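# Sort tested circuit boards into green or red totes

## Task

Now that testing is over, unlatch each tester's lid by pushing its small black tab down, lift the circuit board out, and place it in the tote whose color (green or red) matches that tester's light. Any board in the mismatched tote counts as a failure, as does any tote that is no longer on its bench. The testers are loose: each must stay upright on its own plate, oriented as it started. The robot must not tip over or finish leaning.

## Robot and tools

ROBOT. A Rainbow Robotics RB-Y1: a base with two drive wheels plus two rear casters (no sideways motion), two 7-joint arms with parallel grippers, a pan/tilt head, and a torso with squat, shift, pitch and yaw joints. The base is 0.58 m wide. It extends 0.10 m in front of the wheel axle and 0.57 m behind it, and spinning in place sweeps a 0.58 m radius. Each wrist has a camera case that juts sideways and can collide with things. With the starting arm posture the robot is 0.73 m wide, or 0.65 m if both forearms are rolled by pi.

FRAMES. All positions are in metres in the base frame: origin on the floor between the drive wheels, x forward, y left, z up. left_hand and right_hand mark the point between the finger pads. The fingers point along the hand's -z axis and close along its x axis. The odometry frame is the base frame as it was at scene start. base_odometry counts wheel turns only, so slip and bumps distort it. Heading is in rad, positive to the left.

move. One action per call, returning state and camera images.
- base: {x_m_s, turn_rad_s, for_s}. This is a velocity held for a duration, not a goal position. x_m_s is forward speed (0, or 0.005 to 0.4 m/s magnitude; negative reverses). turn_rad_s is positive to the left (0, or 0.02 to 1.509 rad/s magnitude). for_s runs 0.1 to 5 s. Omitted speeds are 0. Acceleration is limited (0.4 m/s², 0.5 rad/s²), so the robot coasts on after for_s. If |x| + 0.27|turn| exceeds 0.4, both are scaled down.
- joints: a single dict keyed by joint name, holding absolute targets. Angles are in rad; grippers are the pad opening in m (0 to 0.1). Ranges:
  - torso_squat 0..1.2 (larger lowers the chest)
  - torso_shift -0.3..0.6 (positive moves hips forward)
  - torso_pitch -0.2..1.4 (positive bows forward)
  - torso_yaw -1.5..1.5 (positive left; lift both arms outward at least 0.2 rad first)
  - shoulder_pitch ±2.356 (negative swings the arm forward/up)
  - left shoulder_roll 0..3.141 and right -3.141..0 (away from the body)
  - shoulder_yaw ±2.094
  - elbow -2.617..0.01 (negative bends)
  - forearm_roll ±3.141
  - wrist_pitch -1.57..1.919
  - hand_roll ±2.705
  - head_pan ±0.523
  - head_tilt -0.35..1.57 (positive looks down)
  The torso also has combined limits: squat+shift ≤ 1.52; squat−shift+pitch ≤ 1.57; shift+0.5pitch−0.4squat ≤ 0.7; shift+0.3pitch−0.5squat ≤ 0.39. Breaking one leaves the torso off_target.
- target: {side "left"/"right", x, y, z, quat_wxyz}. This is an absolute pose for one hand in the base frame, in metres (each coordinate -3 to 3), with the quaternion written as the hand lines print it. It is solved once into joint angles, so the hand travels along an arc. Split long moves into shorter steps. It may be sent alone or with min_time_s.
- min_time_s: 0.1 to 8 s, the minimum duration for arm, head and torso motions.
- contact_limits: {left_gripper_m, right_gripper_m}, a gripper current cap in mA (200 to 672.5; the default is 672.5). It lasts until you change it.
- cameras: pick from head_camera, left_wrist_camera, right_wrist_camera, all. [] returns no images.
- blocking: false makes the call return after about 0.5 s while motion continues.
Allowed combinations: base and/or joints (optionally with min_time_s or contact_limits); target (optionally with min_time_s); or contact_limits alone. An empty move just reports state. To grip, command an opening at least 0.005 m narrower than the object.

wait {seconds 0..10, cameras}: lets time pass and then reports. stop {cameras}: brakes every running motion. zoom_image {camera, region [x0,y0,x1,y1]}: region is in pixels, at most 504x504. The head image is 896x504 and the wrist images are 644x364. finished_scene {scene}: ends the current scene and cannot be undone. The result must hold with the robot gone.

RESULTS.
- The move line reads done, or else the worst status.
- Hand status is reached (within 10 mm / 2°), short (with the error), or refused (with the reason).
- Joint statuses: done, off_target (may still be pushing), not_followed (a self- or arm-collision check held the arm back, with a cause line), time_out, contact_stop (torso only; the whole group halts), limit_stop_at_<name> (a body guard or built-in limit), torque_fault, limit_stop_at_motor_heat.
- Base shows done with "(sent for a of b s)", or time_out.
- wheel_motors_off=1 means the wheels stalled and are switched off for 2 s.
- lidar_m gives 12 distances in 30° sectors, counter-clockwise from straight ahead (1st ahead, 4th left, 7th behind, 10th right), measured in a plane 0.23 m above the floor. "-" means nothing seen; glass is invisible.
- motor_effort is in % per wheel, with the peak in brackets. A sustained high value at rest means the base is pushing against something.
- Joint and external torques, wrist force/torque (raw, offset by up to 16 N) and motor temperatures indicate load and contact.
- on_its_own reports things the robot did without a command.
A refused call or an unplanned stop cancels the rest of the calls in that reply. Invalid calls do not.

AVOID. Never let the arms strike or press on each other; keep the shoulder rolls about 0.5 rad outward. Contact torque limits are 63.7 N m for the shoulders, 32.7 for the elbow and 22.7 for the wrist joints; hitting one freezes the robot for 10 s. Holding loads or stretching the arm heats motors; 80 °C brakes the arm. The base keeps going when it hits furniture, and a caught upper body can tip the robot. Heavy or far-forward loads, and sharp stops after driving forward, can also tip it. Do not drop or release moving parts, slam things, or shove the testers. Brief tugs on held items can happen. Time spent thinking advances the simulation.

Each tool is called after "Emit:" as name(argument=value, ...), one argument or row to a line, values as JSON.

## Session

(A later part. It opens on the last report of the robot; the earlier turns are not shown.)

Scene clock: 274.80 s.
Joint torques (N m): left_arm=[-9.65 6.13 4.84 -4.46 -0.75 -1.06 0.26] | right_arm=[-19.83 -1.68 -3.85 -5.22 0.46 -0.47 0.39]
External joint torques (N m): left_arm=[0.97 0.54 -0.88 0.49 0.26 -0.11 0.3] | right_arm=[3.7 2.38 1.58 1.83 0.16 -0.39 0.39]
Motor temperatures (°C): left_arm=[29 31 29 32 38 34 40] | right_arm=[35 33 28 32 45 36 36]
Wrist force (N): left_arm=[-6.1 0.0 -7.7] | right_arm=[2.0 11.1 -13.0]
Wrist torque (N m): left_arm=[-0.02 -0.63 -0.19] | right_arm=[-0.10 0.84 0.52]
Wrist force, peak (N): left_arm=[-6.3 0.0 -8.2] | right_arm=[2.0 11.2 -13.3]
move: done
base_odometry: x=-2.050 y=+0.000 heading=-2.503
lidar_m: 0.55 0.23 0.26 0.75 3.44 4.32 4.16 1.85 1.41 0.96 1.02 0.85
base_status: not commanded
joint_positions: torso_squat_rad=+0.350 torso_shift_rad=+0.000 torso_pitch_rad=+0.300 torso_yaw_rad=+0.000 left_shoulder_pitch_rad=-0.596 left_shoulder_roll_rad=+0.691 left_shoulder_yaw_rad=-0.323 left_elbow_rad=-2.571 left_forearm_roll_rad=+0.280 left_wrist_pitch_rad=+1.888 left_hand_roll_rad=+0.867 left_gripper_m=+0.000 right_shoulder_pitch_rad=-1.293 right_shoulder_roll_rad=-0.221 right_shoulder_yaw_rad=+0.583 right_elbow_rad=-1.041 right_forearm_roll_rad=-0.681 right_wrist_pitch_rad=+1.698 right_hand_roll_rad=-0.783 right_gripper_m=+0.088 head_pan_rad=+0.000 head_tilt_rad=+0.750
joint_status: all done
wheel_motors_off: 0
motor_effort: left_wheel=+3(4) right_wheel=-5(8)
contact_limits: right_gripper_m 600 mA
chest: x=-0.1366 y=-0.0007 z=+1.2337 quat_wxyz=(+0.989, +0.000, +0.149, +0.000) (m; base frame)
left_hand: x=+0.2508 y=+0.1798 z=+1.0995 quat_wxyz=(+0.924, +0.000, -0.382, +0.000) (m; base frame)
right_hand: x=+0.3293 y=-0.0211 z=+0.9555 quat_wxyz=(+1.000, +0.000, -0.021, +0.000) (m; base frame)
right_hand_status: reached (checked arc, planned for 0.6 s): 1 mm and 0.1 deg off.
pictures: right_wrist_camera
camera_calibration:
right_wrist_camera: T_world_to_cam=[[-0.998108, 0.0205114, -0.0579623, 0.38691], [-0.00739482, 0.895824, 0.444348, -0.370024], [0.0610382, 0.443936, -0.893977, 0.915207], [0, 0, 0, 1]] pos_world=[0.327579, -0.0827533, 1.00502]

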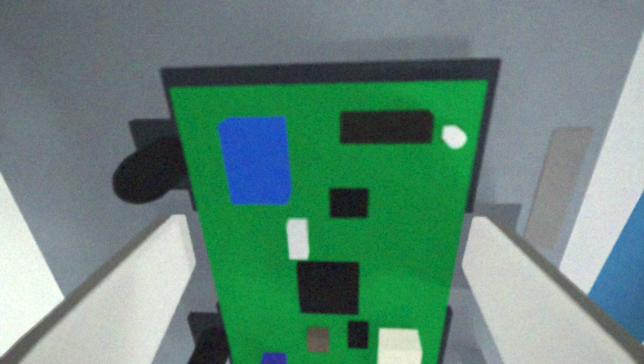

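Emit:
move(
  joints={"right_gripper_m":0.06},
  contact_limits={"right_gripper_m":450},
  cameras=["right_wrist_camera"],
)

Emit:
move(
  target={"side":"right","x":0.329,"y":-0.021,"z":0.967,"quat_wxyz":[0.9998,0,-0.02,0]},
  min_time_s=0.8,
  cameras=[],
)

Emit:
move(
  target={"side":"right","x":0.33,"y":-0.023,"z":0.99,"quat_wxyz":[0.9998,0,-0.02,0]},
  min_time_s=0.8,
  cameras=["right_wrist_camera"],
)

Emit:
move(
  target={"side":"right","x":0.336,"y":-0.05,"z":1.08,"quat_wxyz":[0.9962,0,-0.087,0]},
  min_time_s=1.2,
  cameras=["head_camera","right_wrist_camera"],
)

Scene clock: 284.70 s.
Joint torques (N m): left_arm=[-9.69 6.14 4.72 -4.51 -0.69 -1.11 0.31] | right_arm=[-20.22 -1.67 -4.1 -5.36 0.4 -0.48 0.19]
External joint torques (N m): left_arm=[0.94 0.55 -1 0.44 0.31 -0.16 0.34] | right_arm=[3.31 2.39 1.33 1.69 0.1 -0.4 0.19]
Motor temperatures (°C): left_arm=[29 31 29 32 38 34 40] | right_arm=[36 33 28 32 45 35 36]
Wrist force (N): left_arm=[-6.2 0.2 -7.8] | right_arm=[0.6 10.7 -11.9]
Wrist torque (N m): left_arm=[-0.06 -0.66 -0.19] | right_arm=[-0.10 0.83 0.58]
Wrist force, peak (N): left_arm=[-6.4 0.0 -8.0] | right_arm=[1.9 11.3 -13.1]
move: off_target
base_odometry: x=-2.050 y=+0.000 heading=-2.503
lidar_m: 0.54 0.22 0.24 0.75 3.44 4.31 4.16 1.86 1.40 0.96 1.02 0.85
base_status: not commanded
joint_positions: torso_squat_rad=+0.350 torso_shift_rad=+0.000 torso_pitch_rad=+0.300 torso_yaw_rad=+0.000 left_shoulder_pitch_rad=-0.596 left_shoulder_roll_rad=+0.691 left_shoulder_yaw_rad=-0.323 left_elbow_rad=-2.571 left_forearm_roll_rad=+0.280 left_wrist_pitch_rad=+1.888 left_hand_roll_rad=+0.867 left_gripper_m=+0.000 right_shoulder_pitch_rad=-1.293 right_shoulder_roll_rad=-0.221 right_shoulder_yaw_rad=+0.583 right_elbow_rad=-1.041 right_forearm_roll_rad=-0.681 right_wrist_pitch_rad=+1.698 right_hand_roll_rad=-0.783 right_gripper_m=+0.070 head_pan_rad=+0.000 head_tilt_rad=+0.750
joint_status: right_gripper_m off_target (ended at +0.070, target +0.060)
wheel_motors_off: 0
motor_effort: left_wheel=+2(4) right_wheel=-6(7)
contact_limits: right_gripper_m 450 mA
chest: x=-0.1366 y=-0.0007 z=+1.2337 quat_wxyz=(+0.989, +0.000, +0.149, +0.000) (m; base frame)
left_hand: x=+0.2508 y=+0.1798 z=+1.0995 quat_wxyz=(+0.924, +0.000, -0.382, +0.000) (m; base frame)
right_hand: x=+0.3292 y=-0.0211 z=+0.9555 quat_wxyz=(+1.000, +0.000, -0.020, +0.000) (m; base frame)
pictures: right_wrist_camera
camera_calibration:
right_wrist_camera: T_world_to_cam=[[-0.998113, 0.0204334, -0.0579061, 0.386821], [-0.00744042, 0.895819, 0.444357, -0.370037], [0.0609531, 0.44395, -0.893976, 0.915203], [0, 0, 0, 1]] pos_world=[0.327553, -0.082722, 1.005]

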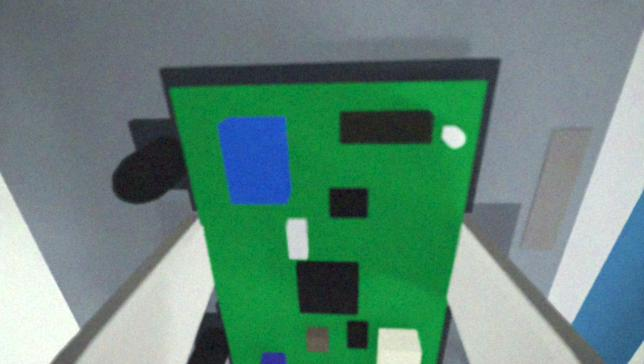

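Scene clock: 285.83 s.
Joint torques (N m): left_arm=[-9.78 6.23 4.8 -4.52 -0.76 -1.06 0.29] | right_arm=[-23.3 -5.31 -6.56 -6.65 -0.26 0.09 -0.32]
External joint torques (N m): left_arm=[0.84 0.63 -0.92 0.44 0.25 -0.12 0.33] | right_arm=[0.3 -1.11 -1.02 0.35 -0.56 0.16 -0.32]
Motor temperatures (°C): left_arm=[29 31 29 32 38 34 40] | right_arm=[36 33 28 32 45 35 36]
Wrist force (N): left_arm=[-6.3 0.1 -8.0] | right_arm=[2.0 10.8 -13.8]
Wrist torque (N m): left_arm=[-0.04 -0.65 -0.18] | right_arm=[-0.06 0.84 0.49]
Wrist force, peak (N): left_arm=[-6.4 0.2 -8.2] | right_arm=[3.0 11.1 -15.1]
move: done
base_odometry: x=-2.050 y=+0.000 heading=-2.503
lidar_m: 0.54 0.23 0.25 0.74 3.44 4.30 4.16 1.86 1.40 0.96 1.02 0.86
base_status: not commanded
joint_positions: torso_squat_rad=+0.350 torso_shift_rad=+0.000 torso_pitch_rad=+0.300 torso_yaw_rad=+0.000 left_shoulder_pitch_rad=-0.596 left_shoulder_roll_rad=+0.691 left_shoulder_yaw_rad=-0.323 left_elbow_rad=-2.571 left_forearm_roll_rad=+0.280 left_wrist_pitch_rad=+1.888 left_hand_roll_rad=+0.867 left_gripper_m=+0.000 right_shoulder_pitch_rad=-1.305 right_shoulder_roll_rad=-0.227 right_shoulder_yaw_rad=+0.575 right_elbow_rad=-1.064 right_forearm_roll_rad=-0.690 right_wrist_pitch_rad=+1.729 right_hand_roll_rad=-0.791 right_gripper_m=+0.070 head_pan_rad=+0.000 head_tilt_rad=+0.750
joint_status: all done
wheel_motors_off: 0
motor_effort: left_wheel=+2(4) right_wheel=-7(7)
contact_limits: right_gripper_m 450 mA
chest: x=-0.1366 y=-0.0007 z=+1.2337 quat_wxyz=(+0.989, +0.000, +0.149, +0.000) (m; base frame)
left_hand: x=+0.2508 y=+0.1798 z=+1.0995 quat_wxyz=(+0.924, +0.000, -0.382, +0.000) (m; base frame)
right_hand: x=+0.3291 y=-0.0208 z=+0.9666 quat_wxyz=(+1.000, +0.000, -0.020, +0.000) (m; base frame)
right_hand_status: reached (checked arc, planned for 0.8 s): 0 mm and 0.0 deg off.
pictures: none
No camera images: "cameras" was empty.

Scene clock: 286.97 s.
Joint torques (N m): left_arm=[-9.75 6.21 4.73 -4.53 -0.79 -1.09 0.3] | right_arm=[-23.48 -5.19 -6.72 -6.49 -0.22 0.13 -0.28]
External joint torques (N m): left_arm=[0.87 0.62 -0.99 0.42 0.21 -0.14 0.33] | right_arm=[0.29 -0.63 -0.97 0.39 -0.52 0.2 -0.28]
Motor temperatures (°C): left_arm=[29 31 29 32 38 34 40] | right_arm=[36 33 28 32 45 35 36]
Wrist force (N): left_arm=[-6.1 -0.2 -7.6] | right_arm=[2.2 10.6 -13.5]
Wrist torque (N m): left_arm=[-0.01 -0.64 -0.20] | right_arm=[-0.04 0.87 0.52]
Wrist force, peak (N): left_arm=[-6.4 0.2 -8.0] | right_arm=[2.3 11.1 -13.8]
move: done
base_odometry: x=-2.050 y=+0.000 heading=-2.503
lidar_m: 0.55 0.23 0.25 0.75 3.44 4.31 4.15 1.86 1.41 0.96 1.02 0.86
base_status: not commanded
joint_positions: torso_squat_rad=+0.350 torso_shift_rad=+0.000 torso_pitch_rad=+0.300 torso_yaw_rad=+0.000 left_shoulder_pitch_rad=-0.596 left_shoulder_roll_rad=+0.691 left_shoulder_yaw_rad=-0.323 left_elbow_rad=-2.571 left_forearm_roll_rad=+0.280 left_wrist_pitch_rad=+1.888 left_hand_roll_rad=+0.867 left_gripper_m=+0.000 right_shoulder_pitch_rad=-1.330 right_shoulder_roll_rad=-0.247 right_shoulder_yaw_rad=+0.554 right_elbow_rad=-1.109 right_forearm_roll_rad=-0.710 right_wrist_pitch_rad=+1.791 right_hand_roll_rad=-0.804 right_gripper_m=+0.070 head_pan_rad=+0.000 head_tilt_rad=+0.750
joint_status: all done
wheel_motors_off: 0
motor_effort: left_wheel=+4(4) right_wheel=-5(7)
contact_limits: right_gripper_m 450 mA
chest: x=-0.1366 y=-0.0007 z=+1.2337 quat_wxyz=(+0.989, +0.000, +0.149, +0.000) (m; base frame)
left_hand: x=+0.2508 y=+0.1798 z=+1.0995 quat_wxyz=(+0.924, +0.000, -0.382, +0.000) (m; base frame)
right_hand: x=+0.3299 y=-0.0229 z=+0.9899 quat_wxyz=(+1.000, +0.000, -0.020, +0.000) (m; base frame)
right_hand_status: reached (checked arc, planned for 0.8 s): 0 mm and 0.0 deg off.
pictures: right_wrist_camera
camera_calibration:
right_wrist_camera: T_world_to_cam=[[-0.998189, 0.0198184, -0.0567961, 0.388458], [-0.00747501, 0.895987, 0.444018, -0.383381], [0.0596883, 0.443638, -0.894216, 0.947351], [0, 0, 0, 1]] pos_world=[0.328343, -0.0844752, 1.03943]

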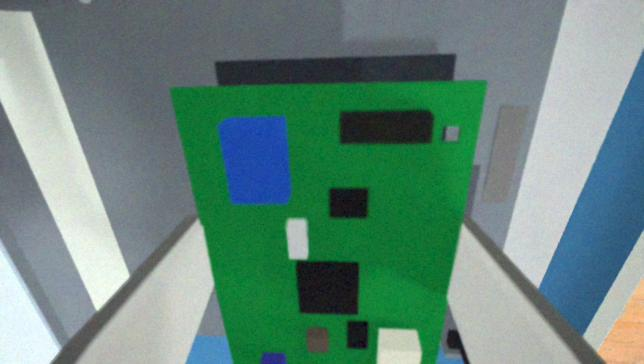

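Scene clock: 288.50 s.
Joint torques (N m): left_arm=[-9.71 6.33 4.65 -4.51 -0.73 -1.11 0.28] | right_arm=[-22.58 -6.37 -6.47 -4.76 -0.01 -0.13 -0.17]
External joint torques (N m): left_arm=[0.91 0.73 -1.07 0.45 0.28 -0.17 0.32] | right_arm=[0.95 -0.16 1.37 0.46 -0.5 0.09 -0.18]
Motor temperatures (°C): left_arm=[29 31 29 32 38 34 40] | right_arm=[36 33 28 32 45 35 36]
Wrist force (N): left_arm=[-6.4 -0.1 -7.7] | right_arm=[1.3 10.6 -13.7]
Wrist torque (N m): left_arm=[-0.04 -0.66 -0.19] | right_arm=[-0.03 0.81 0.49]
Wrist force, peak (N): left_arm=[-6.3 0.1 -8.0] | right_arm=[1.8 11.0 -14.1]
move: done
base_odometry: x=-2.050 y=+0.000 heading=-2.503
lidar_m: 0.54 0.23 0.25 0.75 3.45 4.31 4.17 1.86 1.41 0.95 1.02 0.85
base_status: not commanded
joint_positions: torso_squat_rad=+0.350 torso_shift_rad=+0.000 torso_pitch_rad=+0.300 torso_yaw_rad=+0.000 left_shoulder_pitch_rad=-0.596 left_shoulder_roll_rad=+0.691 left_shoulder_yaw_rad=-0.323 left_elbow_rad=-2.571 left_forearm_roll_rad=+0.280 left_wrist_pitch_rad=+1.888 left_hand_roll_rad=+0.867 left_gripper_m=+0.000 right_shoulder_pitch_rad=-1.398 right_shoulder_roll_rad=-0.444 right_shoulder_yaw_rad=+0.580 right_elbow_rad=-1.425 right_forearm_roll_rad=-0.853 right_wrist_pitch_rad=+1.919 right_hand_roll_rad=-0.944 right_gripper_m=+0.070 head_pan_rad=+0.000 head_tilt_rad=+0.750
joint_status: all done
wheel_motors_off: 0
motor_effort: left_wheel=+3(4) right_wheel=-6(8)
contact_limits: right_gripper_m 450 mA
chest: x=-0.1366 y=-0.0007 z=+1.2337 quat_wxyz=(+0.989, +0.000, +0.149, +0.000) (m; base frame)
left_hand: x=+0.2508 y=+0.1798 z=+1.0995 quat_wxyz=(+0.924, +0.000, -0.382, +0.000) (m; base frame)
right_hand: x=+0.3360 y=-0.0499 z=+1.0801 quat_wxyz=(+0.996, +0.000, -0.087, +0.000) (m; base frame)
right_hand_status: reached (checked arc, planned for 1.2 s): 0 mm and 0.0 deg off.
pictures: head_camera, right_wrist_camera
camera_calibration:
head_camera: T_world_to_cam=[[0.0348619, -0.998751, 0.0357792, -0.0512987], [-0.846287, -0.048545, -0.53051, 0.763532], [0.531585, -0.0117849, -0.846923, 1.17015], [0, 0, 0, 1]] pos_world=[0.0259216, -0.000378912, 1.39793]
right_wrist_camera: T_world_to_cam=[[-0.981565, 0.0202827, -0.190051, 0.538593], [-0.0666017, 0.895733, 0.439576, -0.374482], [0.17915, 0.44413, -0.877869, 0.981828], [0, 0, 0, 1]] pos_world=[0.327828, -0.111547, 1.12889]

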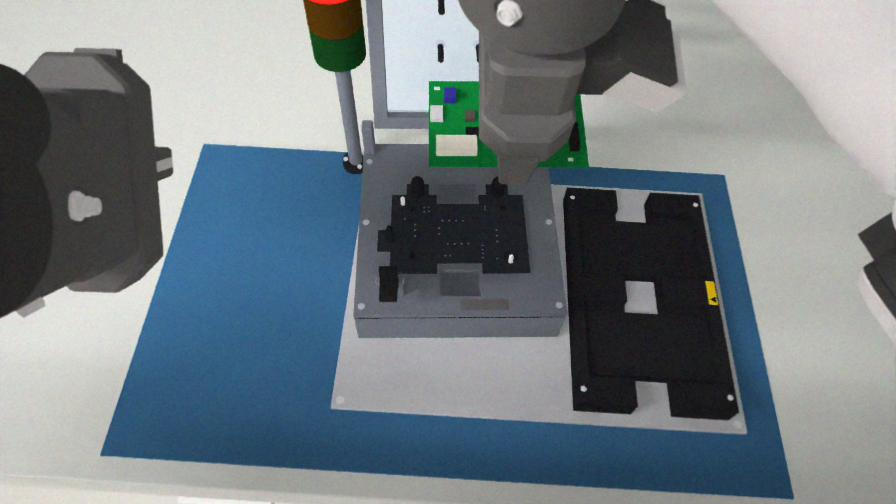

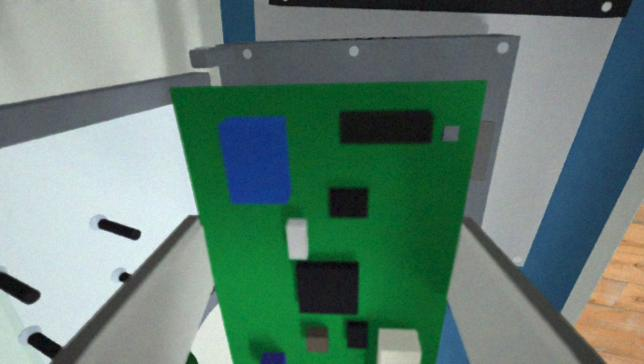

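Emit:
move(
  base={"x_m_s":-0.2,"for_s":2.6},
  contact_limits={"right_gripper_m":600},
  cameras=[],
)

Emit:
move(
  base={"turn_rad_s":0.6,"for_s":4.05},
  joints={"head_tilt_rad":0.4},
  cameras=["head_camera"],
)

Scene clock: 300.90 s.
Joint torques (N m): left_arm=[-9.88 6.29 4.9 -4.53 -0.7 -1.11 0.29] | right_arm=[-22.34 -5.97 -6.86 -4.58 0.18 -0.16 -0.23]
External joint torques (N m): left_arm=[0.74 0.69 -0.82 0.42 0.31 -0.16 0.33] | right_arm=[1.19 0.24 0.98 0.64 -0.31 0.06 -0.24]
Motor temperatures (°C): left_arm=[29 31 29 32 38 34 40] | right_arm=[36 33 28 32 45 35 36]
Wrist force (N): left_arm=[-6.4 0.1 -7.8] | right_arm=[1.0 10.8 -13.5]
Wrist torque (N m): left_arm=[-0.03 -0.68 -0.19] | right_arm=[-0.05 0.77 0.50]
Wrist force, peak (N): left_arm=[-6.6 0.2 -8.1] | right_arm=[1.0 10.8 -14.1]
move: done
base_odometry: x=-1.633 y=+0.309 heading=-2.503
lidar_m: 0.71 0.72 1.00 3.29 3.46 3.70 3.64 1.83 1.39 1.34 1.14 1.39
base_status: done (sent for 2.6 of 2.6 s)
joint_positions: torso_squat_rad=+0.350 torso_shift_rad=+0.000 torso_pitch_rad=+0.300 torso_yaw_rad=+0.000 left_shoulder_pitch_rad=-0.596 left_shoulder_roll_rad=+0.691 left_shoulder_yaw_rad=-0.323 left_elbow_rad=-2.571 left_forearm_roll_rad=+0.280 left_wrist_pitch_rad=+1.888 left_hand_roll_rad=+0.867 left_gripper_m=+0.000 right_shoulder_pitch_rad=-1.398 right_shoulder_roll_rad=-0.444 right_shoulder_yaw_rad=+0.580 right_elbow_rad=-1.425 right_forearm_roll_rad=-0.853 right_wrist_pitch_rad=+1.919 right_hand_roll_rad=-0.944 right_gripper_m=+0.070 head_pan_rad=+0.000 head_tilt_rad=+0.750
joint_status: not commanded
wheel_motors_off: 0
motor_effort: left_wheel=+6(19) right_wheel=-3(25)
contact_limits: right_gripper_m 600 mA
chest: x=-0.1367 y=-0.0007 z=+1.2337 quat_wxyz=(+0.989, +0.000, +0.149, +0.000) (m; base frame)
left_hand: x=+0.2508 y=+0.1797 z=+1.0996 quat_wxyz=(+0.924, +0.000, -0.383, +0.000) (m; base frame)
right_hand: x=+0.3360 y=-0.0499 z=+1.0802 quat_wxyz=(+0.996, +0.000, -0.087, +0.000) (m; base frame)
pictures: none
No camera images: "cameras" was empty.

Scene clock: 306.47 s.
Joint torques (N m): left_arm=[-9.88 6.26 4.9 -4.55 -0.77 -1.12 0.23] | right_arm=[-22.05 -6.41 -6.89 -4.62 0.03 -0.18 -0.23]
External joint torques (N m): left_arm=[0.74 0.66 -0.83 0.4 0.24 -0.17 0.27] | right_arm=[1.48 -0.2 0.95 0.6 -0.46 0.04 -0.24]
Motor temperatures (°C): left_arm=[29 31 29 32 38 34 40] | right_arm=[36 33 28 32 45 35 36]
Wrist force (N): left_arm=[-6.3 0.0 -7.9] | right_arm=[1.0 10.7 -13.4]
Wrist torque (N m): left_arm=[-0.03 -0.64 -0.18] | right_arm=[-0.04 0.78 0.49]
Wrist force, peak (N): left_arm=[-6.4 0.0 -8.1] | right_arm=[1.0 11.1 -13.6]
move: done
base_odometry: x=-1.633 y=+0.310 heading=-0.063
lidar_m: 3.97 3.63 2.23 1.44 1.33 1.15 1.19 1.35 0.72 0.87 2.43 3.32
base_status: done (sent for 4.07 of 4.07 s)
joint_positions: torso_squat_rad=+0.350 torso_shift_rad=+0.000 torso_pitch_rad=+0.300 torso_yaw_rad=+0.000 left_shoulder_pitch_rad=-0.596 left_shoulder_roll_rad=+0.691 left_shoulder_yaw_rad=-0.323 left_elbow_rad=-2.571 left_forearm_roll_rad=+0.280 left_wrist_pitch_rad=+1.888 left_hand_roll_rad=+0.867 left_gripper_m=+0.000 right_shoulder_pitch_rad=-1.398 right_shoulder_roll_rad=-0.444 right_shoulder_yaw_rad=+0.580 right_elbow_rad=-1.425 right_forearm_roll_rad=-0.853 right_wrist_pitch_rad=+1.919 right_hand_roll_rad=-0.944 right_gripper_m=+0.070 head_pan_rad=+0.000 head_tilt_rad=+0.400
joint_status: all done
wheel_motors_off: 0
motor_effort: left_wheel=+0(24) right_wheel=+3(25)
contact_limits: right_gripper_m 600 mA
chest: x=-0.1367 y=-0.0007 z=+1.2337 quat_wxyz=(+0.989, +0.000, +0.149, +0.000) (m; base frame)
left_hand: x=+0.2508 y=+0.1797 z=+1.0996 quat_wxyz=(+0.924, +0.000, -0.383, +0.000) (m; base frame)
right_hand: x=+0.3360 y=-0.0499 z=+1.0802 quat_wxyz=(+0.996, +0.000, -0.087, +0.000) (m; base frame)
pictures: head_camera
camera_calibration:
head_camera: T_world_to_cam=[[0.0201375, -0.99876, 0.0455333, -0.0659654], [-0.612993, -0.0483121, -0.78861, 1.14272], [0.789832, -0.0120309, -0.613205, 0.85335], [0, 0, 0, 1]] pos_world=[0.0278022, -0.000409923, 1.42744]

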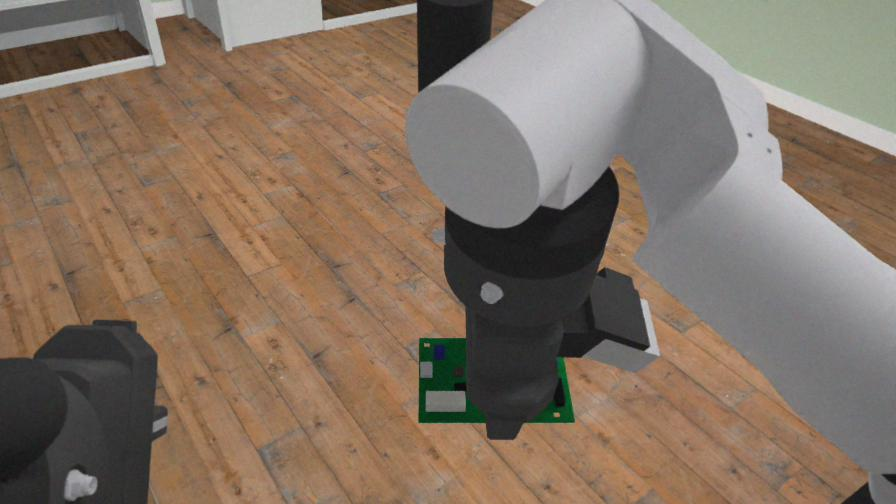

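Emit:
move(
  base={"x_m_s":0.38,"for_s":5},
  cameras=[],
)

Emit:
move(
  base={"x_m_s":0.38,"for_s":3.4},
  cameras=[],
)

Emit:
move(
  base={"turn_rad_s":0.5,"for_s":1.32},
  cameras=["head_camera"],
)

Scene clock: 317.30 s.
Joint torques (N m): left_arm=[-10.02 6.22 5.25 -4.48 -0.74 -1.15 0.25] | right_arm=[-22.26 -6.42 -6.99 -4.45 0.06 -0.18 -0.26]
External joint torques (N m): left_arm=[0.6 0.63 -0.48 0.47 0.27 -0.2 0.29] | right_arm=[1.26 -0.2 0.85 0.77 -0.43 0.04 -0.27]
Motor temperatures (°C): left_arm=[29 31 29 32 38 34 40] | right_arm=[36 33 28 32 45 35 36]
Wrist force (N): left_arm=[-6.3 -0.1 -7.4] | right_arm=[1.2 10.7 -13.5]
Wrist torque (N m): left_arm=[-0.03 -0.65 -0.19] | right_arm=[-0.03 0.80 0.51]
Wrist force, peak (N): left_arm=[-6.5 0.1 -8.1] | right_arm=[1.4 11.0 -13.7]
move: done
base_odometry: x=+0.264 y=+0.190 heading=-0.063
lidar_m: 2.70 2.12 2.13 2.66 2.49 2.52 2.39 2.18 2.54 2.33 2.14 2.15
base_status: done (sent for 5 of 5 s)
joint_positions: torso_squat_rad=+0.350 torso_shift_rad=+0.000 torso_pitch_rad=+0.300 torso_yaw_rad=+0.000 left_shoulder_pitch_rad=-0.596 left_shoulder_roll_rad=+0.691 left_shoulder_yaw_rad=-0.323 left_elbow_rad=-2.571 left_forearm_roll_rad=+0.280 left_wrist_pitch_rad=+1.888 left_hand_roll_rad=+0.867 left_gripper_m=+0.000 right_shoulder_pitch_rad=-1.398 right_shoulder_roll_rad=-0.444 right_shoulder_yaw_rad=+0.580 right_elbow_rad=-1.426 right_forearm_roll_rad=-0.853 right_wrist_pitch_rad=+1.919 right_hand_roll_rad=-0.944 right_gripper_m=+0.070 head_pan_rad=+0.000 head_tilt_rad=+0.400
joint_status: not commanded
wheel_motors_off: 0
motor_effort: left_wheel=+0(28) right_wheel=-5(29)
contact_limits: right_gripper_m 600 mA
chest: x=-0.1366 y=-0.0007 z=+1.2337 quat_wxyz=(+0.989, +0.000, +0.149, +0.000) (m; base frame)
left_hand: x=+0.2508 y=+0.1797 z=+1.0995 quat_wxyz=(+0.924, +0.000, -0.382, +0.000) (m; base frame)
right_hand: x=+0.3360 y=-0.0499 z=+1.0801 quat_wxyz=(+0.996, +0.000, -0.087, +0.000) (m; base frame)
pictures: none
No camera images: "cameras" was empty.

Scene clock: 322.00 s.
Joint torques (N m): left_arm=[-9.83 6.07 5 -4.39 -0.76 -1.09 0.27] | right_arm=[-21.99 -6.31 -7 -4.6 0.05 -0.22 -0.21]
External joint torques (N m): left_arm=[0.8 0.48 -0.72 0.56 0.25 -0.14 0.31] | right_arm=[1.54 -0.1 0.84 0.62 -0.44 0.01 -0.22]
Motor temperatures (°C): left_arm=[29 31 29 32 38 34 40] | right_arm=[36 33 28 32 45 35 36]
Wrist force (N): left_arm=[-6.5 0.2 -7.6] | right_arm=[0.9 10.8 -13.4]
Wrist torque (N m): left_arm=[-0.07 -0.68 -0.18] | right_arm=[-0.05 0.76 0.50]
Wrist force, peak (N): left_arm=[-6.5 0.1 -8.0] | right_arm=[1.4 10.8 -14.0]
move: done
base_odometry: x=+1.553 y=+0.109 heading=-0.063
lidar_m: 1.44 1.17 1.13 1.58 2.83 3.32 3.49 3.31 2.24 1.46 1.34 1.36
base_status: done (sent for 3.4 of 3.4 s)
joint_positions: torso_squat_rad=+0.350 torso_shift_rad=+0.000 torso_pitch_rad=+0.300 torso_yaw_rad=+0.000 left_shoulder_pitch_rad=-0.596 left_shoulder_roll_rad=+0.691 left_shoulder_yaw_rad=-0.323 left_elbow_rad=-2.571 left_forearm_roll_rad=+0.280 left_wrist_pitch_rad=+1.888 left_hand_roll_rad=+0.867 left_gripper_m=+0.000 right_shoulder_pitch_rad=-1.398 right_shoulder_roll_rad=-0.444 right_shoulder_yaw_rad=+0.580 right_elbow_rad=-1.426 right_forearm_roll_rad=-0.853 right_wrist_pitch_rad=+1.919 right_hand_roll_rad=-0.944 right_gripper_m=+0.070 head_pan_rad=+0.000 head_tilt_rad=+0.400
joint_status: not commanded
wheel_motors_off: 0
motor_effort: left_wheel=-2(26) right_wheel=-3(18)
contact_limits: right_gripper_m 600 mA
chest: x=-0.1366 y=-0.0007 z=+1.2337 quat_wxyz=(+0.989, +0.000, +0.149, +0.000) (m; base frame)
left_hand: x=+0.2508 y=+0.1797 z=+1.0995 quat_wxyz=(+0.924, +0.000, -0.382, +0.000) (m; base frame)
right_hand: x=+0.3360 y=-0.0499 z=+1.0801 quat_wxyz=(+0.996, +0.000, -0.087, +0.000) (m; base frame)
pictures: none
No camera images: "cameras" was empty.

Scene clock: 324.63 s.
Joint torques (N m): left_arm=[-9.94 6.19 5.06 -4.43 -0.73 -1.11 0.27] | right_arm=[-22.05 -6.36 -6.87 -4.43 0.17 -0.11 -0.2]
External joint torques (N m): left_arm=[0.68 0.59 -0.67 0.52 0.27 -0.16 0.31] | right_arm=[1.48 -0.15 0.97 0.79 -0.32 0.11 -0.21]
Motor temperatures (°C): left_arm=[29 31 29 32 38 34 40] | right_arm=[36 33 28 32 45 35 36]
Wrist force (N): left_arm=[-6.1 0.0 -7.6] | right_arm=[1.1 11.0 -13.0]
Wrist torque (N m): left_arm=[-0.04 -0.64 -0.20] | right_arm=[-0.07 0.80 0.49]
Wrist force, peak (N): left_arm=[-6.4 0.1 -8.1] | right_arm=[0.9 10.9 -13.8]
move: done
base_odometry: x=+1.553 y=+0.109 heading=+0.604
lidar_m: 1.13 1.17 1.57 3.25 3.42 3.37 3.29 1.91 1.40 1.35 1.40 1.44
base_status: done (sent for 1.33 of 1.33 s)
joint_positions: torso_squat_rad=+0.350 torso_shift_rad=+0.000 torso_pitch_rad=+0.300 torso_yaw_rad=+0.000 left_shoulder_pitch_rad=-0.596 left_shoulder_roll_rad=+0.691 left_shoulder_yaw_rad=-0.323 left_elbow_rad=-2.571 left_forearm_roll_rad=+0.280 left_wrist_pitch_rad=+1.888 left_hand_roll_rad=+0.867 left_gripper_m=+0.000 right_shoulder_pitch_rad=-1.398 right_shoulder_roll_rad=-0.444 right_shoulder_yaw_rad=+0.580 right_elbow_rad=-1.426 right_forearm_roll_rad=-0.853 right_wrist_pitch_rad=+1.919 right_hand_roll_rad=-0.944 right_gripper_m=+0.070 head_pan_rad=+0.000 head_tilt_rad=+0.400
joint_status: not commanded
wheel_motors_off: 0
motor_effort: left_wheel=+0(26) right_wheel=+4(24)
contact_limits: right_gripper_m 600 mA
chest: x=-0.1366 y=-0.0007 z=+1.2337 quat_wxyz=(+0.989, +0.000, +0.149, +0.000) (m; base frame)
left_hand: x=+0.2508 y=+0.1797 z=+1.0995 quat_wxyz=(+0.924, +0.000, -0.382, +0.000) (m; base frame)
right_hand: x=+0.3360 y=-0.0499 z=+1.0801 quat_wxyz=(+0.996, +0.000, -0.087, +0.000) (m; base frame)
pictures: head_camera
camera_calibration:
head_camera: T_world_to_cam=[[0.0201378, -0.99876, 0.0455289, -0.0659631], [-0.613102, -0.0483072, -0.788525, 1.14263], [0.789747, -0.0120347, -0.613315, 0.853413], [0, 0, 0, 1]] pos_world=[0.0278993, -0.000413441, 1.42741]

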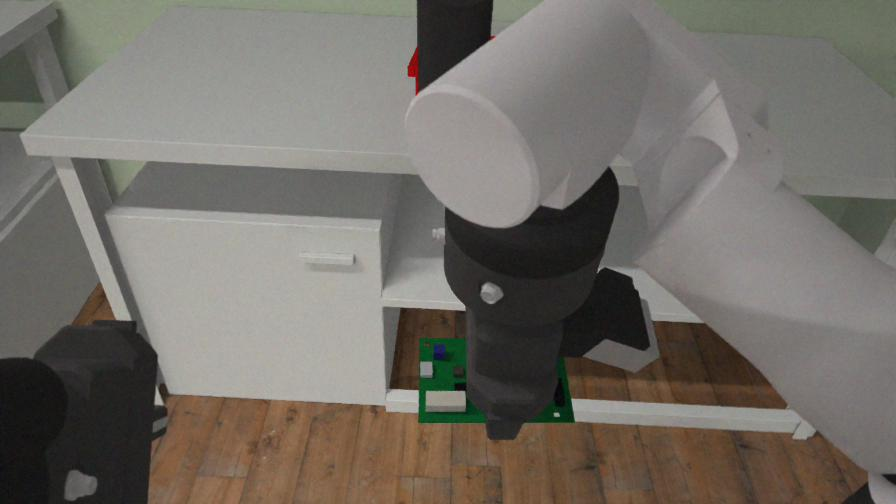

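Emit:
move(
  target={"side":"right","x":0.33,"y":-0.26,"z":1.08,"quat_wxyz":[0.9962,0,-0.087,0]},
  min_time_s=1.5,
  cameras=["head_camera"],
)

Scene clock: 331.10 s.
Joint torques (N m): left_arm=[-9.87 6.07 5.14 -4.49 -0.75 -1.07 0.33] | right_arm=[-17.14 -11.96 -10.17 -3.68 -0.02 -0.6 0.23]
External joint torques (N m): left_arm=[0.75 0.48 -0.58 0.46 0.26 -0.12 0.37] | right_arm=[2.49 0.42 -0.53 -0.04 -0.49 -0.31 0.22]
Motor temperatures (°C): left_arm=[29 31 29 32 38 34 40] | right_arm=[36 33 28 32 45 35 36]
Wrist force (N): left_arm=[-6.2 0.0 -7.7] | right_arm=[1.0 11.1 -13.3]
Wrist torque (N m): left_arm=[-0.02 -0.65 -0.20] | right_arm=[-0.10 0.78 0.52]
Wrist force, peak (N): left_arm=[-6.4 -0.1 -8.1] | right_arm=[1.1 11.0 -13.9]
move: done
base_odometry: x=+1.553 y=+0.109 heading=+0.604
lidar_m: 1.14 1.17 1.57 3.26 3.41 3.36 3.28 1.91 1.40 1.35 1.40 1.44
base_status: not commanded
joint_positions: torso_squat_rad=+0.350 torso_shift_rad=+0.000 torso_pitch_rad=+0.300 torso_yaw_rad=+0.000 left_shoulder_pitch_rad=-0.596 left_shoulder_roll_rad=+0.691 left_shoulder_yaw_rad=-0.323 left_elbow_rad=-2.571 left_forearm_roll_rad=+0.280 left_wrist_pitch_rad=+1.888 left_hand_roll_rad=+0.867 left_gripper_m=+0.000 right_shoulder_pitch_rad=-1.091 right_shoulder_roll_rad=-0.986 right_shoulder_yaw_rad=+0.415 right_elbow_rad=-1.661 right_forearm_roll_rad=-1.100 right_wrist_pitch_rad=+1.815 right_hand_roll_rad=-0.670 right_gripper_m=+0.070 head_pan_rad=+0.000 head_tilt_rad=+0.400
joint_status: all done
wheel_motors_off: 0
motor_effort: left_wheel=+1(1) right_wheel=+2(4)
contact_limits: right_gripper_m 600 mA
chest: x=-0.1366 y=-0.0007 z=+1.2337 quat_wxyz=(+0.989, +0.000, +0.149, +0.000) (m; base frame)
left_hand: x=+0.2508 y=+0.1797 z=+1.0995 quat_wxyz=(+0.924, +0.000, -0.382, +0.000) (m; base frame)
right_hand: x=+0.3302 y=-0.2594 z=+1.0807 quat_wxyz=(+0.996, -0.003, -0.087, +0.000) (m; base frame)
right_hand_status: reached (checked arc, planned for 1.5 s): 1 mm and 0.4 deg off.
pictures: head_camera
camera_calibration:
head_camera: T_world_to_cam=[[0.0201398, -0.998759, 0.0455497, -0.0659753], [-0.613102, -0.0483248, -0.788524, 1.14263], [0.789747, -0.0120459, -0.613315, 0.853412], [0, 0, 0, 1]] pos_world=[0.0278993, -0.000395912, 1.42741]

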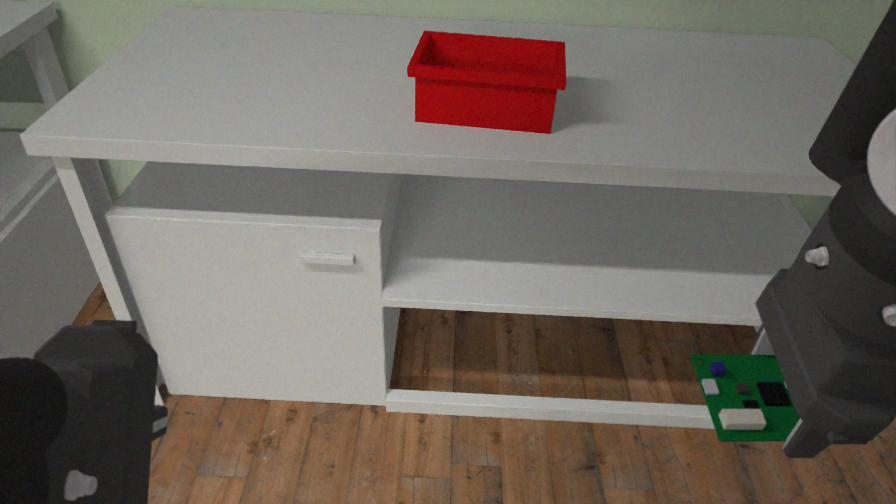

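Emit:
move(
  base={"turn_rad_s":0.2,"for_s":0.55},
  cameras=[],
)

Emit:
move(
  base={"x_m_s":0.3,"for_s":1.43},
  joints={"head_tilt_rad":0.6},
  cameras=[],
)

Emit:
move(
  base={"turn_rad_s":-0.3,"for_s":0.69},
  cameras=["head_camera"],
)

Scene clock: 354.03 s.
Joint torques (N m): left_arm=[-9.88 6.1 4.97 -4.44 -0.71 -1.08 0.3] | right_arm=[-17.32 -11.99 -10.45 -3.52 0.03 -0.56 0.12]
External joint torques (N m): left_arm=[0.74 0.51 -0.76 0.51 0.29 -0.13 0.34] | right_arm=[2.31 0.39 -0.81 0.12 -0.44 -0.26 0.11]
Motor temperatures (°C): left_arm=[29 31 29 32 38 34 40] | right_arm=[36 34 28 32 45 35 36]
Wrist force (N): left_arm=[-6.3 0.2 -7.9] | right_arm=[1.1 11.1 -13.6]
Wrist torque (N m): left_arm=[-0.05 -0.65 -0.19] | right_arm=[-0.08 0.80 0.52]
Wrist force, peak (N): left_arm=[-6.5 0.0 -8.1] | right_arm=[1.3 11.4 -13.6]
move: done
base_odometry: x=+1.553 y=+0.109 heading=+0.717
lidar_m: 1.14 1.22 2.52 3.25 3.55 3.31 3.28 1.73 1.36 1.35 1.44 1.58
base_status: done (sent for 0.57 of 0.57 s)
joint_positions: torso_squat_rad=+0.350 torso_shift_rad=+0.000 torso_pitch_rad=+0.300 torso_yaw_rad=+0.000 left_shoulder_pitch_rad=-0.596 left_shoulder_roll_rad=+0.691 left_shoulder_yaw_rad=-0.323 left_elbow_rad=-2.571 left_forearm_roll_rad=+0.280 left_wrist_pitch_rad=+1.888 left_hand_roll_rad=+0.867 left_gripper_m=+0.000 right_shoulder_pitch_rad=-1.091 right_shoulder_roll_rad=-0.986 right_shoulder_yaw_rad=+0.415 right_elbow_rad=-1.661 right_forearm_roll_rad=-1.100 right_wrist_pitch_rad=+1.815 right_hand_roll_rad=-0.670 right_gripper_m=+0.070 head_pan_rad=+0.000 head_tilt_rad=+0.400
joint_status: not commanded
wheel_motors_off: 0
motor_effort: left_wheel=+0(19) right_wheel=+3(23)
contact_limits: right_gripper_m 600 mA
chest: x=-0.1366 y=-0.0007 z=+1.2337 quat_wxyz=(+0.989, +0.000, +0.149, +0.000) (m; base frame)
left_hand: x=+0.2508 y=+0.1797 z=+1.0995 quat_wxyz=(+0.924, +0.000, -0.382, +0.000) (m; base frame)
right_hand: x=+0.3302 y=-0.2595 z=+1.0807 quat_wxyz=(+0.996, -0.003, -0.087, +0.000) (m; base frame)
pictures: none
No camera images: "cameras" was empty.

Scene clock: 356.57 s.
Joint torques (N m): left_arm=[-9.77 6.27 5.12 -4.38 -0.71 -1.05 0.25] | right_arm=[-17.66 -12 -9.67 -3.5 0.09 -0.51 0.2]
External joint torques (N m): left_arm=[0.86 0.68 -0.61 0.57 0.29 -0.1 0.29] | right_arm=[1.97 0.39 -0.03 0.14 -0.38 -0.21 0.19]
Motor temperatures (°C): left_arm=[29 31 29 32 38 34 40] | right_arm=[36 34 28 32 45 35 36]
Wrist force (N): left_arm=[-6.3 -0.1 -7.6] | right_arm=[1.0 11.3 -13.4]
Wrist torque (N m): left_arm=[-0.04 -0.66 -0.19] | right_arm=[-0.10 0.78 0.52]
Wrist force, peak (N): left_arm=[-6.7 0.2 -7.9] | right_arm=[1.5 11.1 -14.0]
move: done
base_odometry: x=+1.877 y=+0.392 heading=+0.717
lidar_m: 0.71 0.76 1.26 3.21 3.49 3.73 3.71 1.79 1.42 1.40 1.19 1.37
base_status: done (sent for 1.43 of 1.43 s)
joint_positions: torso_squat_rad=+0.350 torso_shift_rad=+0.000 torso_pitch_rad=+0.300 torso_yaw_rad=+0.000 left_shoulder_pitch_rad=-0.596 left_shoulder_roll_rad=+0.691 left_shoulder_yaw_rad=-0.323 left_elbow_rad=-2.571 left_forearm_roll_rad=+0.280 left_wrist_pitch_rad=+1.888 left_hand_roll_rad=+0.867 left_gripper_m=+0.000 right_shoulder_pitch_rad=-1.091 right_shoulder_roll_rad=-0.986 right_shoulder_yaw_rad=+0.415 right_elbow_rad=-1.661 right_forearm_roll_rad=-1.100 right_wrist_pitch_rad=+1.815 right_hand_roll_rad=-0.670 right_gripper_m=+0.070 head_pan_rad=+0.000 head_tilt_rad=+0.600
joint_status: all done
wheel_motors_off: 0
motor_effort: left_wheel=-1(28) right_wheel=-3(29)
contact_limits: right_gripper_m 600 mA
chest: x=-0.1366 y=-0.0007 z=+1.2337 quat_wxyz=(+0.989, +0.000, +0.149, +0.000) (m; base frame)
left_hand: x=+0.2508 y=+0.1797 z=+1.0995 quat_wxyz=(+0.924, +0.000, -0.382, +0.000) (m; base frame)
right_hand: x=+0.3302 y=-0.2595 z=+1.0807 quat_wxyz=(+0.996, -0.003, -0.087, +0.000) (m; base frame)
pictures: none
No camera images: "cameras" was empty.

Scene clock: 358.17 s.
Joint torques (N m): left_arm=[-9.81 6.06 4.8 -4.41 -0.72 -1.12 0.3] | right_arm=[-17.21 -12.16 -9.78 -3.4 0.12 -0.49 0.2]
External joint torques (N m): left_arm=[0.82 0.46 -0.93 0.54 0.28 -0.17 0.34] | right_arm=[2.42 0.23 -0.14 0.24 -0.34 -0.2 0.2]
Motor temperatures (°C): left_arm=[29 31 29 32 38 34 40] | right_arm=[36 34 28 32 45 35 36]
Wrist force (N): left_arm=[-6.1 0.2 -7.8] | right_arm=[1.3 10.8 -13.5]
Wrist torque (N m): left_arm=[-0.05 -0.63 -0.20] | right_arm=[-0.06 0.82 0.54]
Wrist force, peak (N): left_arm=[-6.5 -0.2 -8.0] | right_arm=[1.3 11.4 -13.6]
move: done
base_odometry: x=+1.877 y=+0.392 heading=+0.507
lidar_m: 0.70 0.70 0.92 2.32 3.29 3.88 3.73 2.20 1.50 1.40 1.19 1.34
base_status: done (sent for 0.7 of 0.7 s)
joint_positions: torso_squat_rad=+0.350 torso_shift_rad=+0.000 torso_pitch_rad=+0.300 torso_yaw_rad=+0.000 left_shoulder_pitch_rad=-0.596 left_shoulder_roll_rad=+0.691 left_shoulder_yaw_rad=-0.323 left_elbow_rad=-2.571 left_forearm_roll_rad=+0.280 left_wrist_pitch_rad=+1.888 left_hand_roll_rad=+0.867 left_gripper_m=+0.000 right_shoulder_pitch_rad=-1.091 right_shoulder_roll_rad=-0.986 right_shoulder_yaw_rad=+0.415 right_elbow_rad=-1.661 right_forearm_roll_rad=-1.100 right_wrist_pitch_rad=+1.815 right_hand_roll_rad=-0.670 right_gripper_m=+0.070 head_pan_rad=+0.000 head_tilt_rad=+0.600
joint_status: not commanded
wheel_motors_off: 0
motor_effort: left_wheel=+0(22) right_wheel=-5(24)
contact_limits: right_gripper_m 600 mA
chest: x=-0.1366 y=-0.0007 z=+1.2337 quat_wxyz=(+0.989, +0.000, +0.149, +0.000) (m; base frame)
left_hand: x=+0.2508 y=+0.1797 z=+1.0995 quat_wxyz=(+0.924, +0.000, -0.382, +0.000) (m; base frame)
right_hand: x=+0.3302 y=-0.2595 z=+1.0807 quat_wxyz=(+0.996, -0.003, -0.087, +0.000) (m; base frame)
pictures: head_camera
camera_calibration:
head_camera: T_world_to_cam=[[0.0289683, -0.998755, 0.0406132, -0.0584778], [-0.757496, -0.0484445, -0.651039, 0.93948], [0.652196, -0.0119049, -0.757957, 1.05079], [0, 0, 0, 1]] pos_world=[0.0280226, -0.00038276, 1.41047]

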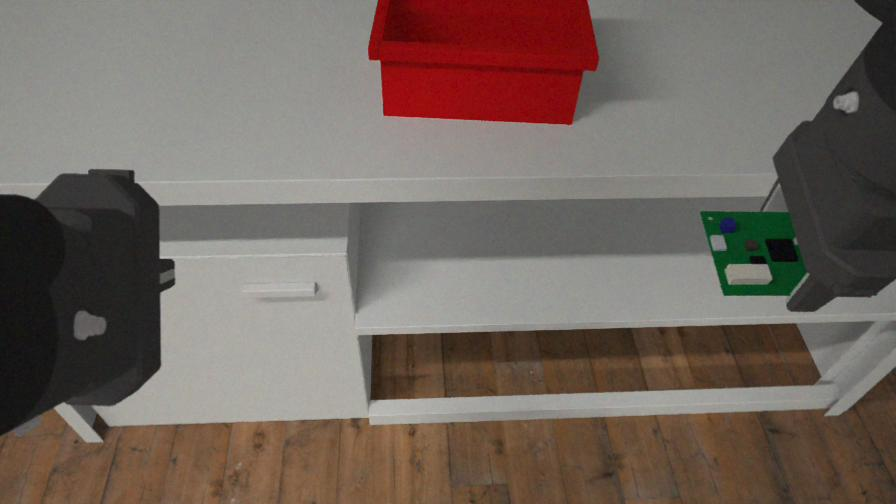

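Emit:
move(
  base={"x_m_s":0.2,"for_s":1.6},
  joints={"head_tilt_rad":0.75},
  cameras=["head_camera"],
)

Emit:
move(
  target={"side":"right","x":0.41,"y":-0.04,"z":1.09,"quat_wxyz":[0.9998,0,-0.02,0]},
  min_time_s=2,
  cameras=["head_camera","right_wrist_camera"],
)

Scene clock: 370.17 s.
Joint torques (N m): left_arm=[-9.77 6.32 5.03 -4.44 -0.68 -1.07 0.36] | right_arm=[-17.59 -12.18 -9.97 -3.31 0.07 -0.47 0.12]
External joint torques (N m): left_arm=[0.85 0.73 -0.7 0.51 0.33 -0.12 0.4] | right_arm=[2.04 0.21 -0.32 0.33 -0.39 -0.18 0.11]
Motor temperatures (°C): left_arm=[29 31 29 32 38 34 40] | right_arm=[36 34 29 32 45 35 36]
Wrist force (N): left_arm=[-6.1 0.0 -7.7] | right_arm=[0.8 11.1 -13.4]
Wrist torque (N m): left_arm=[-0.03 -0.63 -0.20] | right_arm=[-0.08 0.76 0.54]
Wrist force, peak (N): left_arm=[-6.5 0.0 -8.1] | right_arm=[1.3 11.4 -13.8]
move: done
base_odometry: x=+2.157 y=+0.547 heading=+0.507
lidar_m: 0.72 0.40 0.50 1.16 3.29 4.22 4.04 2.15 1.46 1.37 1.02 1.10
base_status: done (sent for 1.6 of 1.6 s)
joint_positions: torso_squat_rad=+0.350 torso_shift_rad=+0.000 torso_pitch_rad=+0.300 torso_yaw_rad=+0.000 left_shoulder_pitch_rad=-0.596 left_shoulder_roll_rad=+0.691 left_shoulder_yaw_rad=-0.323 left_elbow_rad=-2.571 left_forearm_roll_rad=+0.280 left_wrist_pitch_rad=+1.888 left_hand_roll_rad=+0.867 left_gripper_m=+0.000 right_shoulder_pitch_rad=-1.091 right_shoulder_roll_rad=-0.986 right_shoulder_yaw_rad=+0.415 right_elbow_rad=-1.662 right_forearm_roll_rad=-1.100 right_wrist_pitch_rad=+1.815 right_hand_roll_rad=-0.670 right_gripper_m=+0.070 head_pan_rad=+0.000 head_tilt_rad=+0.750
joint_status: all done
wheel_motors_off: 0
motor_effort: left_wheel=-2(29) right_wheel=+0(25)
contact_limits: right_gripper_m 600 mA
chest: x=-0.1366 y=-0.0007 z=+1.2337 quat_wxyz=(+0.989, +0.000, +0.149, +0.000) (m; base frame)
left_hand: x=+0.2509 y=+0.1797 z=+1.0995 quat_wxyz=(+0.924, +0.000, -0.382, +0.000) (m; base frame)
right_hand: x=+0.3302 y=-0.2594 z=+1.0806 quat_wxyz=(+0.996, -0.003, -0.087, +0.000) (m; base frame)
pictures: head_camera
camera_calibration:
head_camera: T_world_to_cam=[[0.0348486, -0.998751, 0.0358048, -0.0513275], [-0.846306, -0.0485469, -0.53048, 0.76352], [0.531556, -0.0118153, -0.846941, 1.17015], [0, 0, 0, 1]] pos_world=[0.0259611, -0.00037115, 1.39792]

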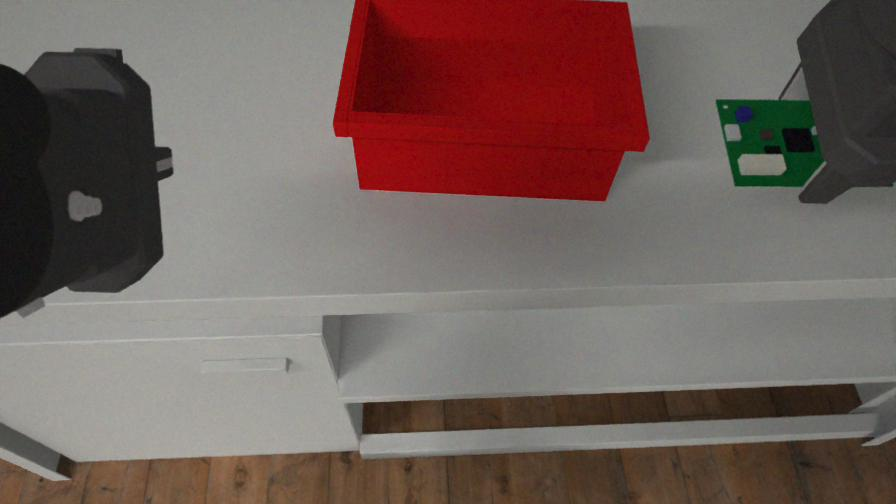

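Scene clock: 372.53 s.
Joint torques (N m): left_arm=[-9.97 5.98 5.04 -4.47 -0.71 -1.09 0.24] | right_arm=[-24.56 -9.19 -1.01 -3.88 0.35 -0.25 0.07]
External joint torques (N m): left_arm=[0.66 0.39 -0.69 0.48 0.29 -0.14 0.28] | right_arm=[2.58 0.11 0.93 1.38 0.05 -0.07 0.07]
Motor temperatures (°C): left_arm=[29 31 29 32 38 34 40] | right_arm=[36 34 29 32 45 35 36]
Wrist force (N): left_arm=[-6.4 0.0 -7.9] | right_arm=[1.7 11.0 -13.8]
Wrist torque (N m): left_arm=[-0.04 -0.67 -0.19] | right_arm=[-0.07 0.83 0.51]
Wrist force, peak (N): left_arm=[-6.3 0.1 -8.3] | right_arm=[1.6 11.0 -13.8]
move: short
base_odometry: x=+2.157 y=+0.547 heading=+0.507
lidar_m: 0.72 0.40 0.50 1.15 3.30 4.22 4.04 2.16 1.47 1.37 1.02 1.09
base_status: not commanded
joint_positions: torso_squat_rad=+0.350 torso_shift_rad=+0.000 torso_pitch_rad=+0.300 torso_yaw_rad=+0.000 left_shoulder_pitch_rad=-0.596 left_shoulder_roll_rad=+0.691 left_shoulder_yaw_rad=-0.323 left_elbow_rad=-2.571 left_forearm_roll_rad=+0.280 left_wrist_pitch_rad=+1.888 left_hand_roll_rad=+0.867 left_gripper_m=+0.000 right_shoulder_pitch_rad=-1.879 right_shoulder_roll_rad=-0.213 right_shoulder_yaw_rad=+0.646 right_elbow_rad=-0.267 right_forearm_roll_rad=-0.957 right_wrist_pitch_rad=+1.594 right_hand_roll_rad=-0.452 right_gripper_m=+0.070 head_pan_rad=+0.000 head_tilt_rad=+0.750
joint_status: all done
wheel_motors_off: 0
motor_effort: left_wheel=-1(3) right_wheel=+0(2)
contact_limits: right_gripper_m 600 mA
chest: x=-0.1366 y=-0.0007 z=+1.2337 quat_wxyz=(+0.989, +0.000, +0.149, +0.000) (m; base frame)
left_hand: x=+0.2508 y=+0.1797 z=+1.0995 quat_wxyz=(+0.924, +0.000, -0.382, +0.000) (m; base frame)
right_hand: x=+0.4094 y=-0.0399 z=+1.0904 quat_wxyz=(+0.999, +0.006, -0.038, +0.000) (m; base frame)
right_hand_status: short (checked arc, as near as the solve gets, planned for 2.0 s): 1 mm and 2.2 deg off. The place is met; only the turn is off.
pictures: head_camera, right_wrist_camera
camera_calibration:
head_camera: T_world_to_cam=[[0.0348579, -0.998751, 0.0357981, -0.0513173], [-0.846238, -0.0485528, -0.530588, 0.763595], [0.531663, -0.0117986, -0.846874, 1.17013], [0, 0, 0, 1]] pos_world=[0.0258556, -0.000372658, 1.39794]
right_wrist_camera: T_world_to_cam=[[-0.995531, 0.0203418, -0.0922171, 0.511425], [-0.0239582, 0.890169, 0.455, -0.41754], [0.0913443, 0.455176, -0.885704, 1.01821], [0, 0, 0, 1]] pos_world=[0.406128, -0.102186, 1.13897]

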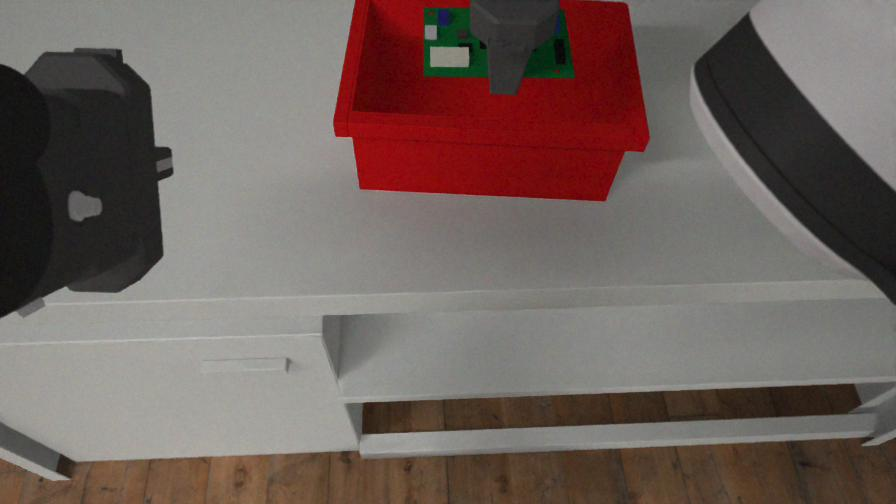

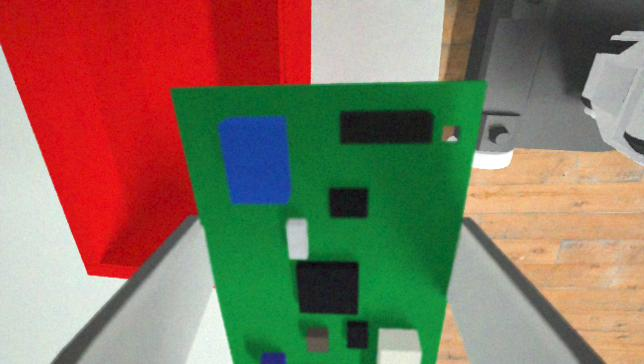

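Emit:
move(
  base={"x_m_s":0.1,"for_s":0.7},
  cameras=["head_camera","right_wrist_camera"],
)

Scene clock: 393.27 s.
Joint torques (N m): left_arm=[-10.03 6.21 5.07 -4.51 -0.65 -1.08 0.26] | right_arm=[-24.64 -9.5 -0.89 -4.14 0.43 -0.25 0.13]
External joint torques (N m): left_arm=[0.59 0.61 -0.66 0.45 0.36 -0.14 0.3] | right_arm=[2.5 -0.21 1.05 1.12 0.13 -0.06 0.12]
Motor temperatures (°C): left_arm=[29 31 29 32 38 34 40] | right_arm=[36 34 28 32 45 35 36]
Wrist force (N): left_arm=[-6.2 -0.2 -8.1] | right_arm=[1.6 10.8 -13.3]
Wrist torque (N m): left_arm=[-0.02 -0.65 -0.20] | right_arm=[-0.04 0.81 0.52]
Wrist force, peak (N): left_arm=[-6.5 0.1 -8.0] | right_arm=[2.0 11.2 -13.8]
move: done
base_odometry: x=+2.218 y=+0.581 heading=+0.507
lidar_m: 0.75 0.33 0.41 1.14 3.30 4.28 4.11 2.14 1.46 1.37 1.00 1.03
base_status: done (sent for 0.7 of 0.7 s)
joint_positions: torso_squat_rad=+0.350 torso_shift_rad=+0.000 torso_pitch_rad=+0.300 torso_yaw_rad=+0.000 left_shoulder_pitch_rad=-0.596 left_shoulder_roll_rad=+0.691 left_shoulder_yaw_rad=-0.323 left_elbow_rad=-2.571 left_forearm_roll_rad=+0.280 left_wrist_pitch_rad=+1.888 left_hand_roll_rad=+0.867 left_gripper_m=+0.000 right_shoulder_pitch_rad=-1.879 right_shoulder_roll_rad=-0.213 right_shoulder_yaw_rad=+0.646 right_elbow_rad=-0.267 right_forearm_roll_rad=-0.957 right_wrist_pitch_rad=+1.594 right_hand_roll_rad=-0.452 right_gripper_m=+0.070 head_pan_rad=+0.000 head_tilt_rad=+0.750
joint_status: not commanded
wheel_motors_off: 0
motor_effort: left_wheel=-2(21) right_wheel=-3(22)
contact_limits: right_gripper_m 600 mA
chest: x=-0.1365 y=-0.0007 z=+1.2337 quat_wxyz=(+0.989, +0.000, +0.149, +0.000) (m; base frame)
left_hand: x=+0.2509 y=+0.1797 z=+1.0995 quat_wxyz=(+0.924, +0.000, -0.382, +0.000) (m; base frame)
right_hand: x=+0.4095 y=-0.0400 z=+1.0902 quat_wxyz=(+0.999, +0.006, -0.038, +0.000) (m; base frame)
pictures: head_camera, right_wrist_camera
camera_calibration:
head_camera: T_world_to_cam=[[0.0348641, -0.998751, 0.035792, -0.0513127], [-0.846329, -0.0485528, -0.530443, 0.763494], [0.531519, -0.0117983, -0.846964, 1.17016], [0, 0, 0, 1]] pos_world=[0.0259962, -0.000372988, 1.39791]
right_wrist_camera: T_world_to_cam=[[-0.995552, 0.0204048, -0.091976, 0.51124], [-0.0237896, 0.890181, 0.454986, -0.417506], [0.0911592, 0.45515, -0.885736, 1.0182], [0, 0, 0, 1]] pos_world=[0.406216, -0.10221, 1.13884]

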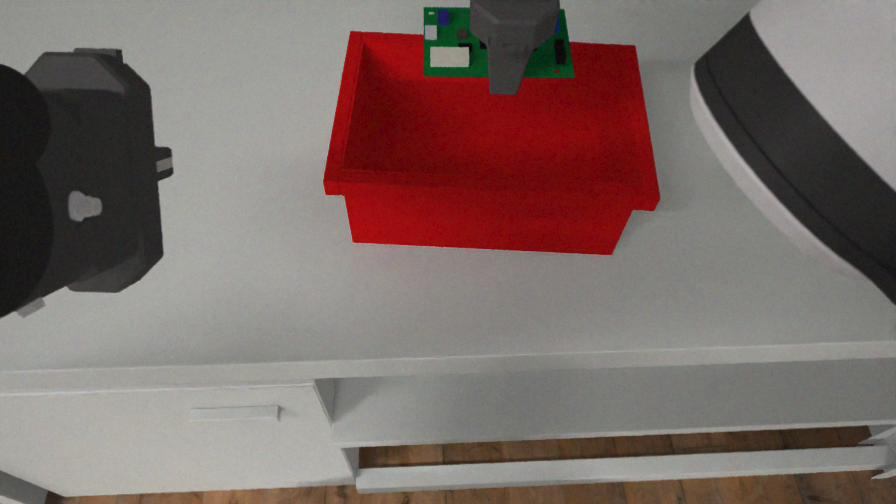

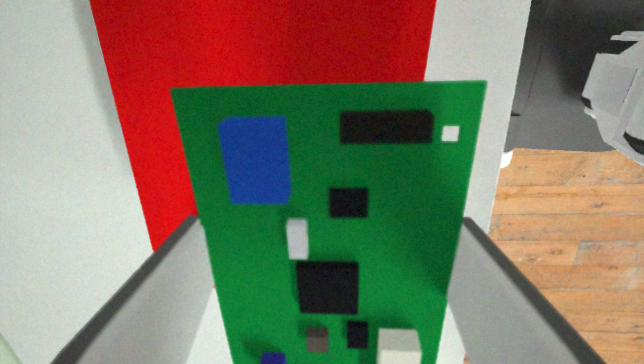

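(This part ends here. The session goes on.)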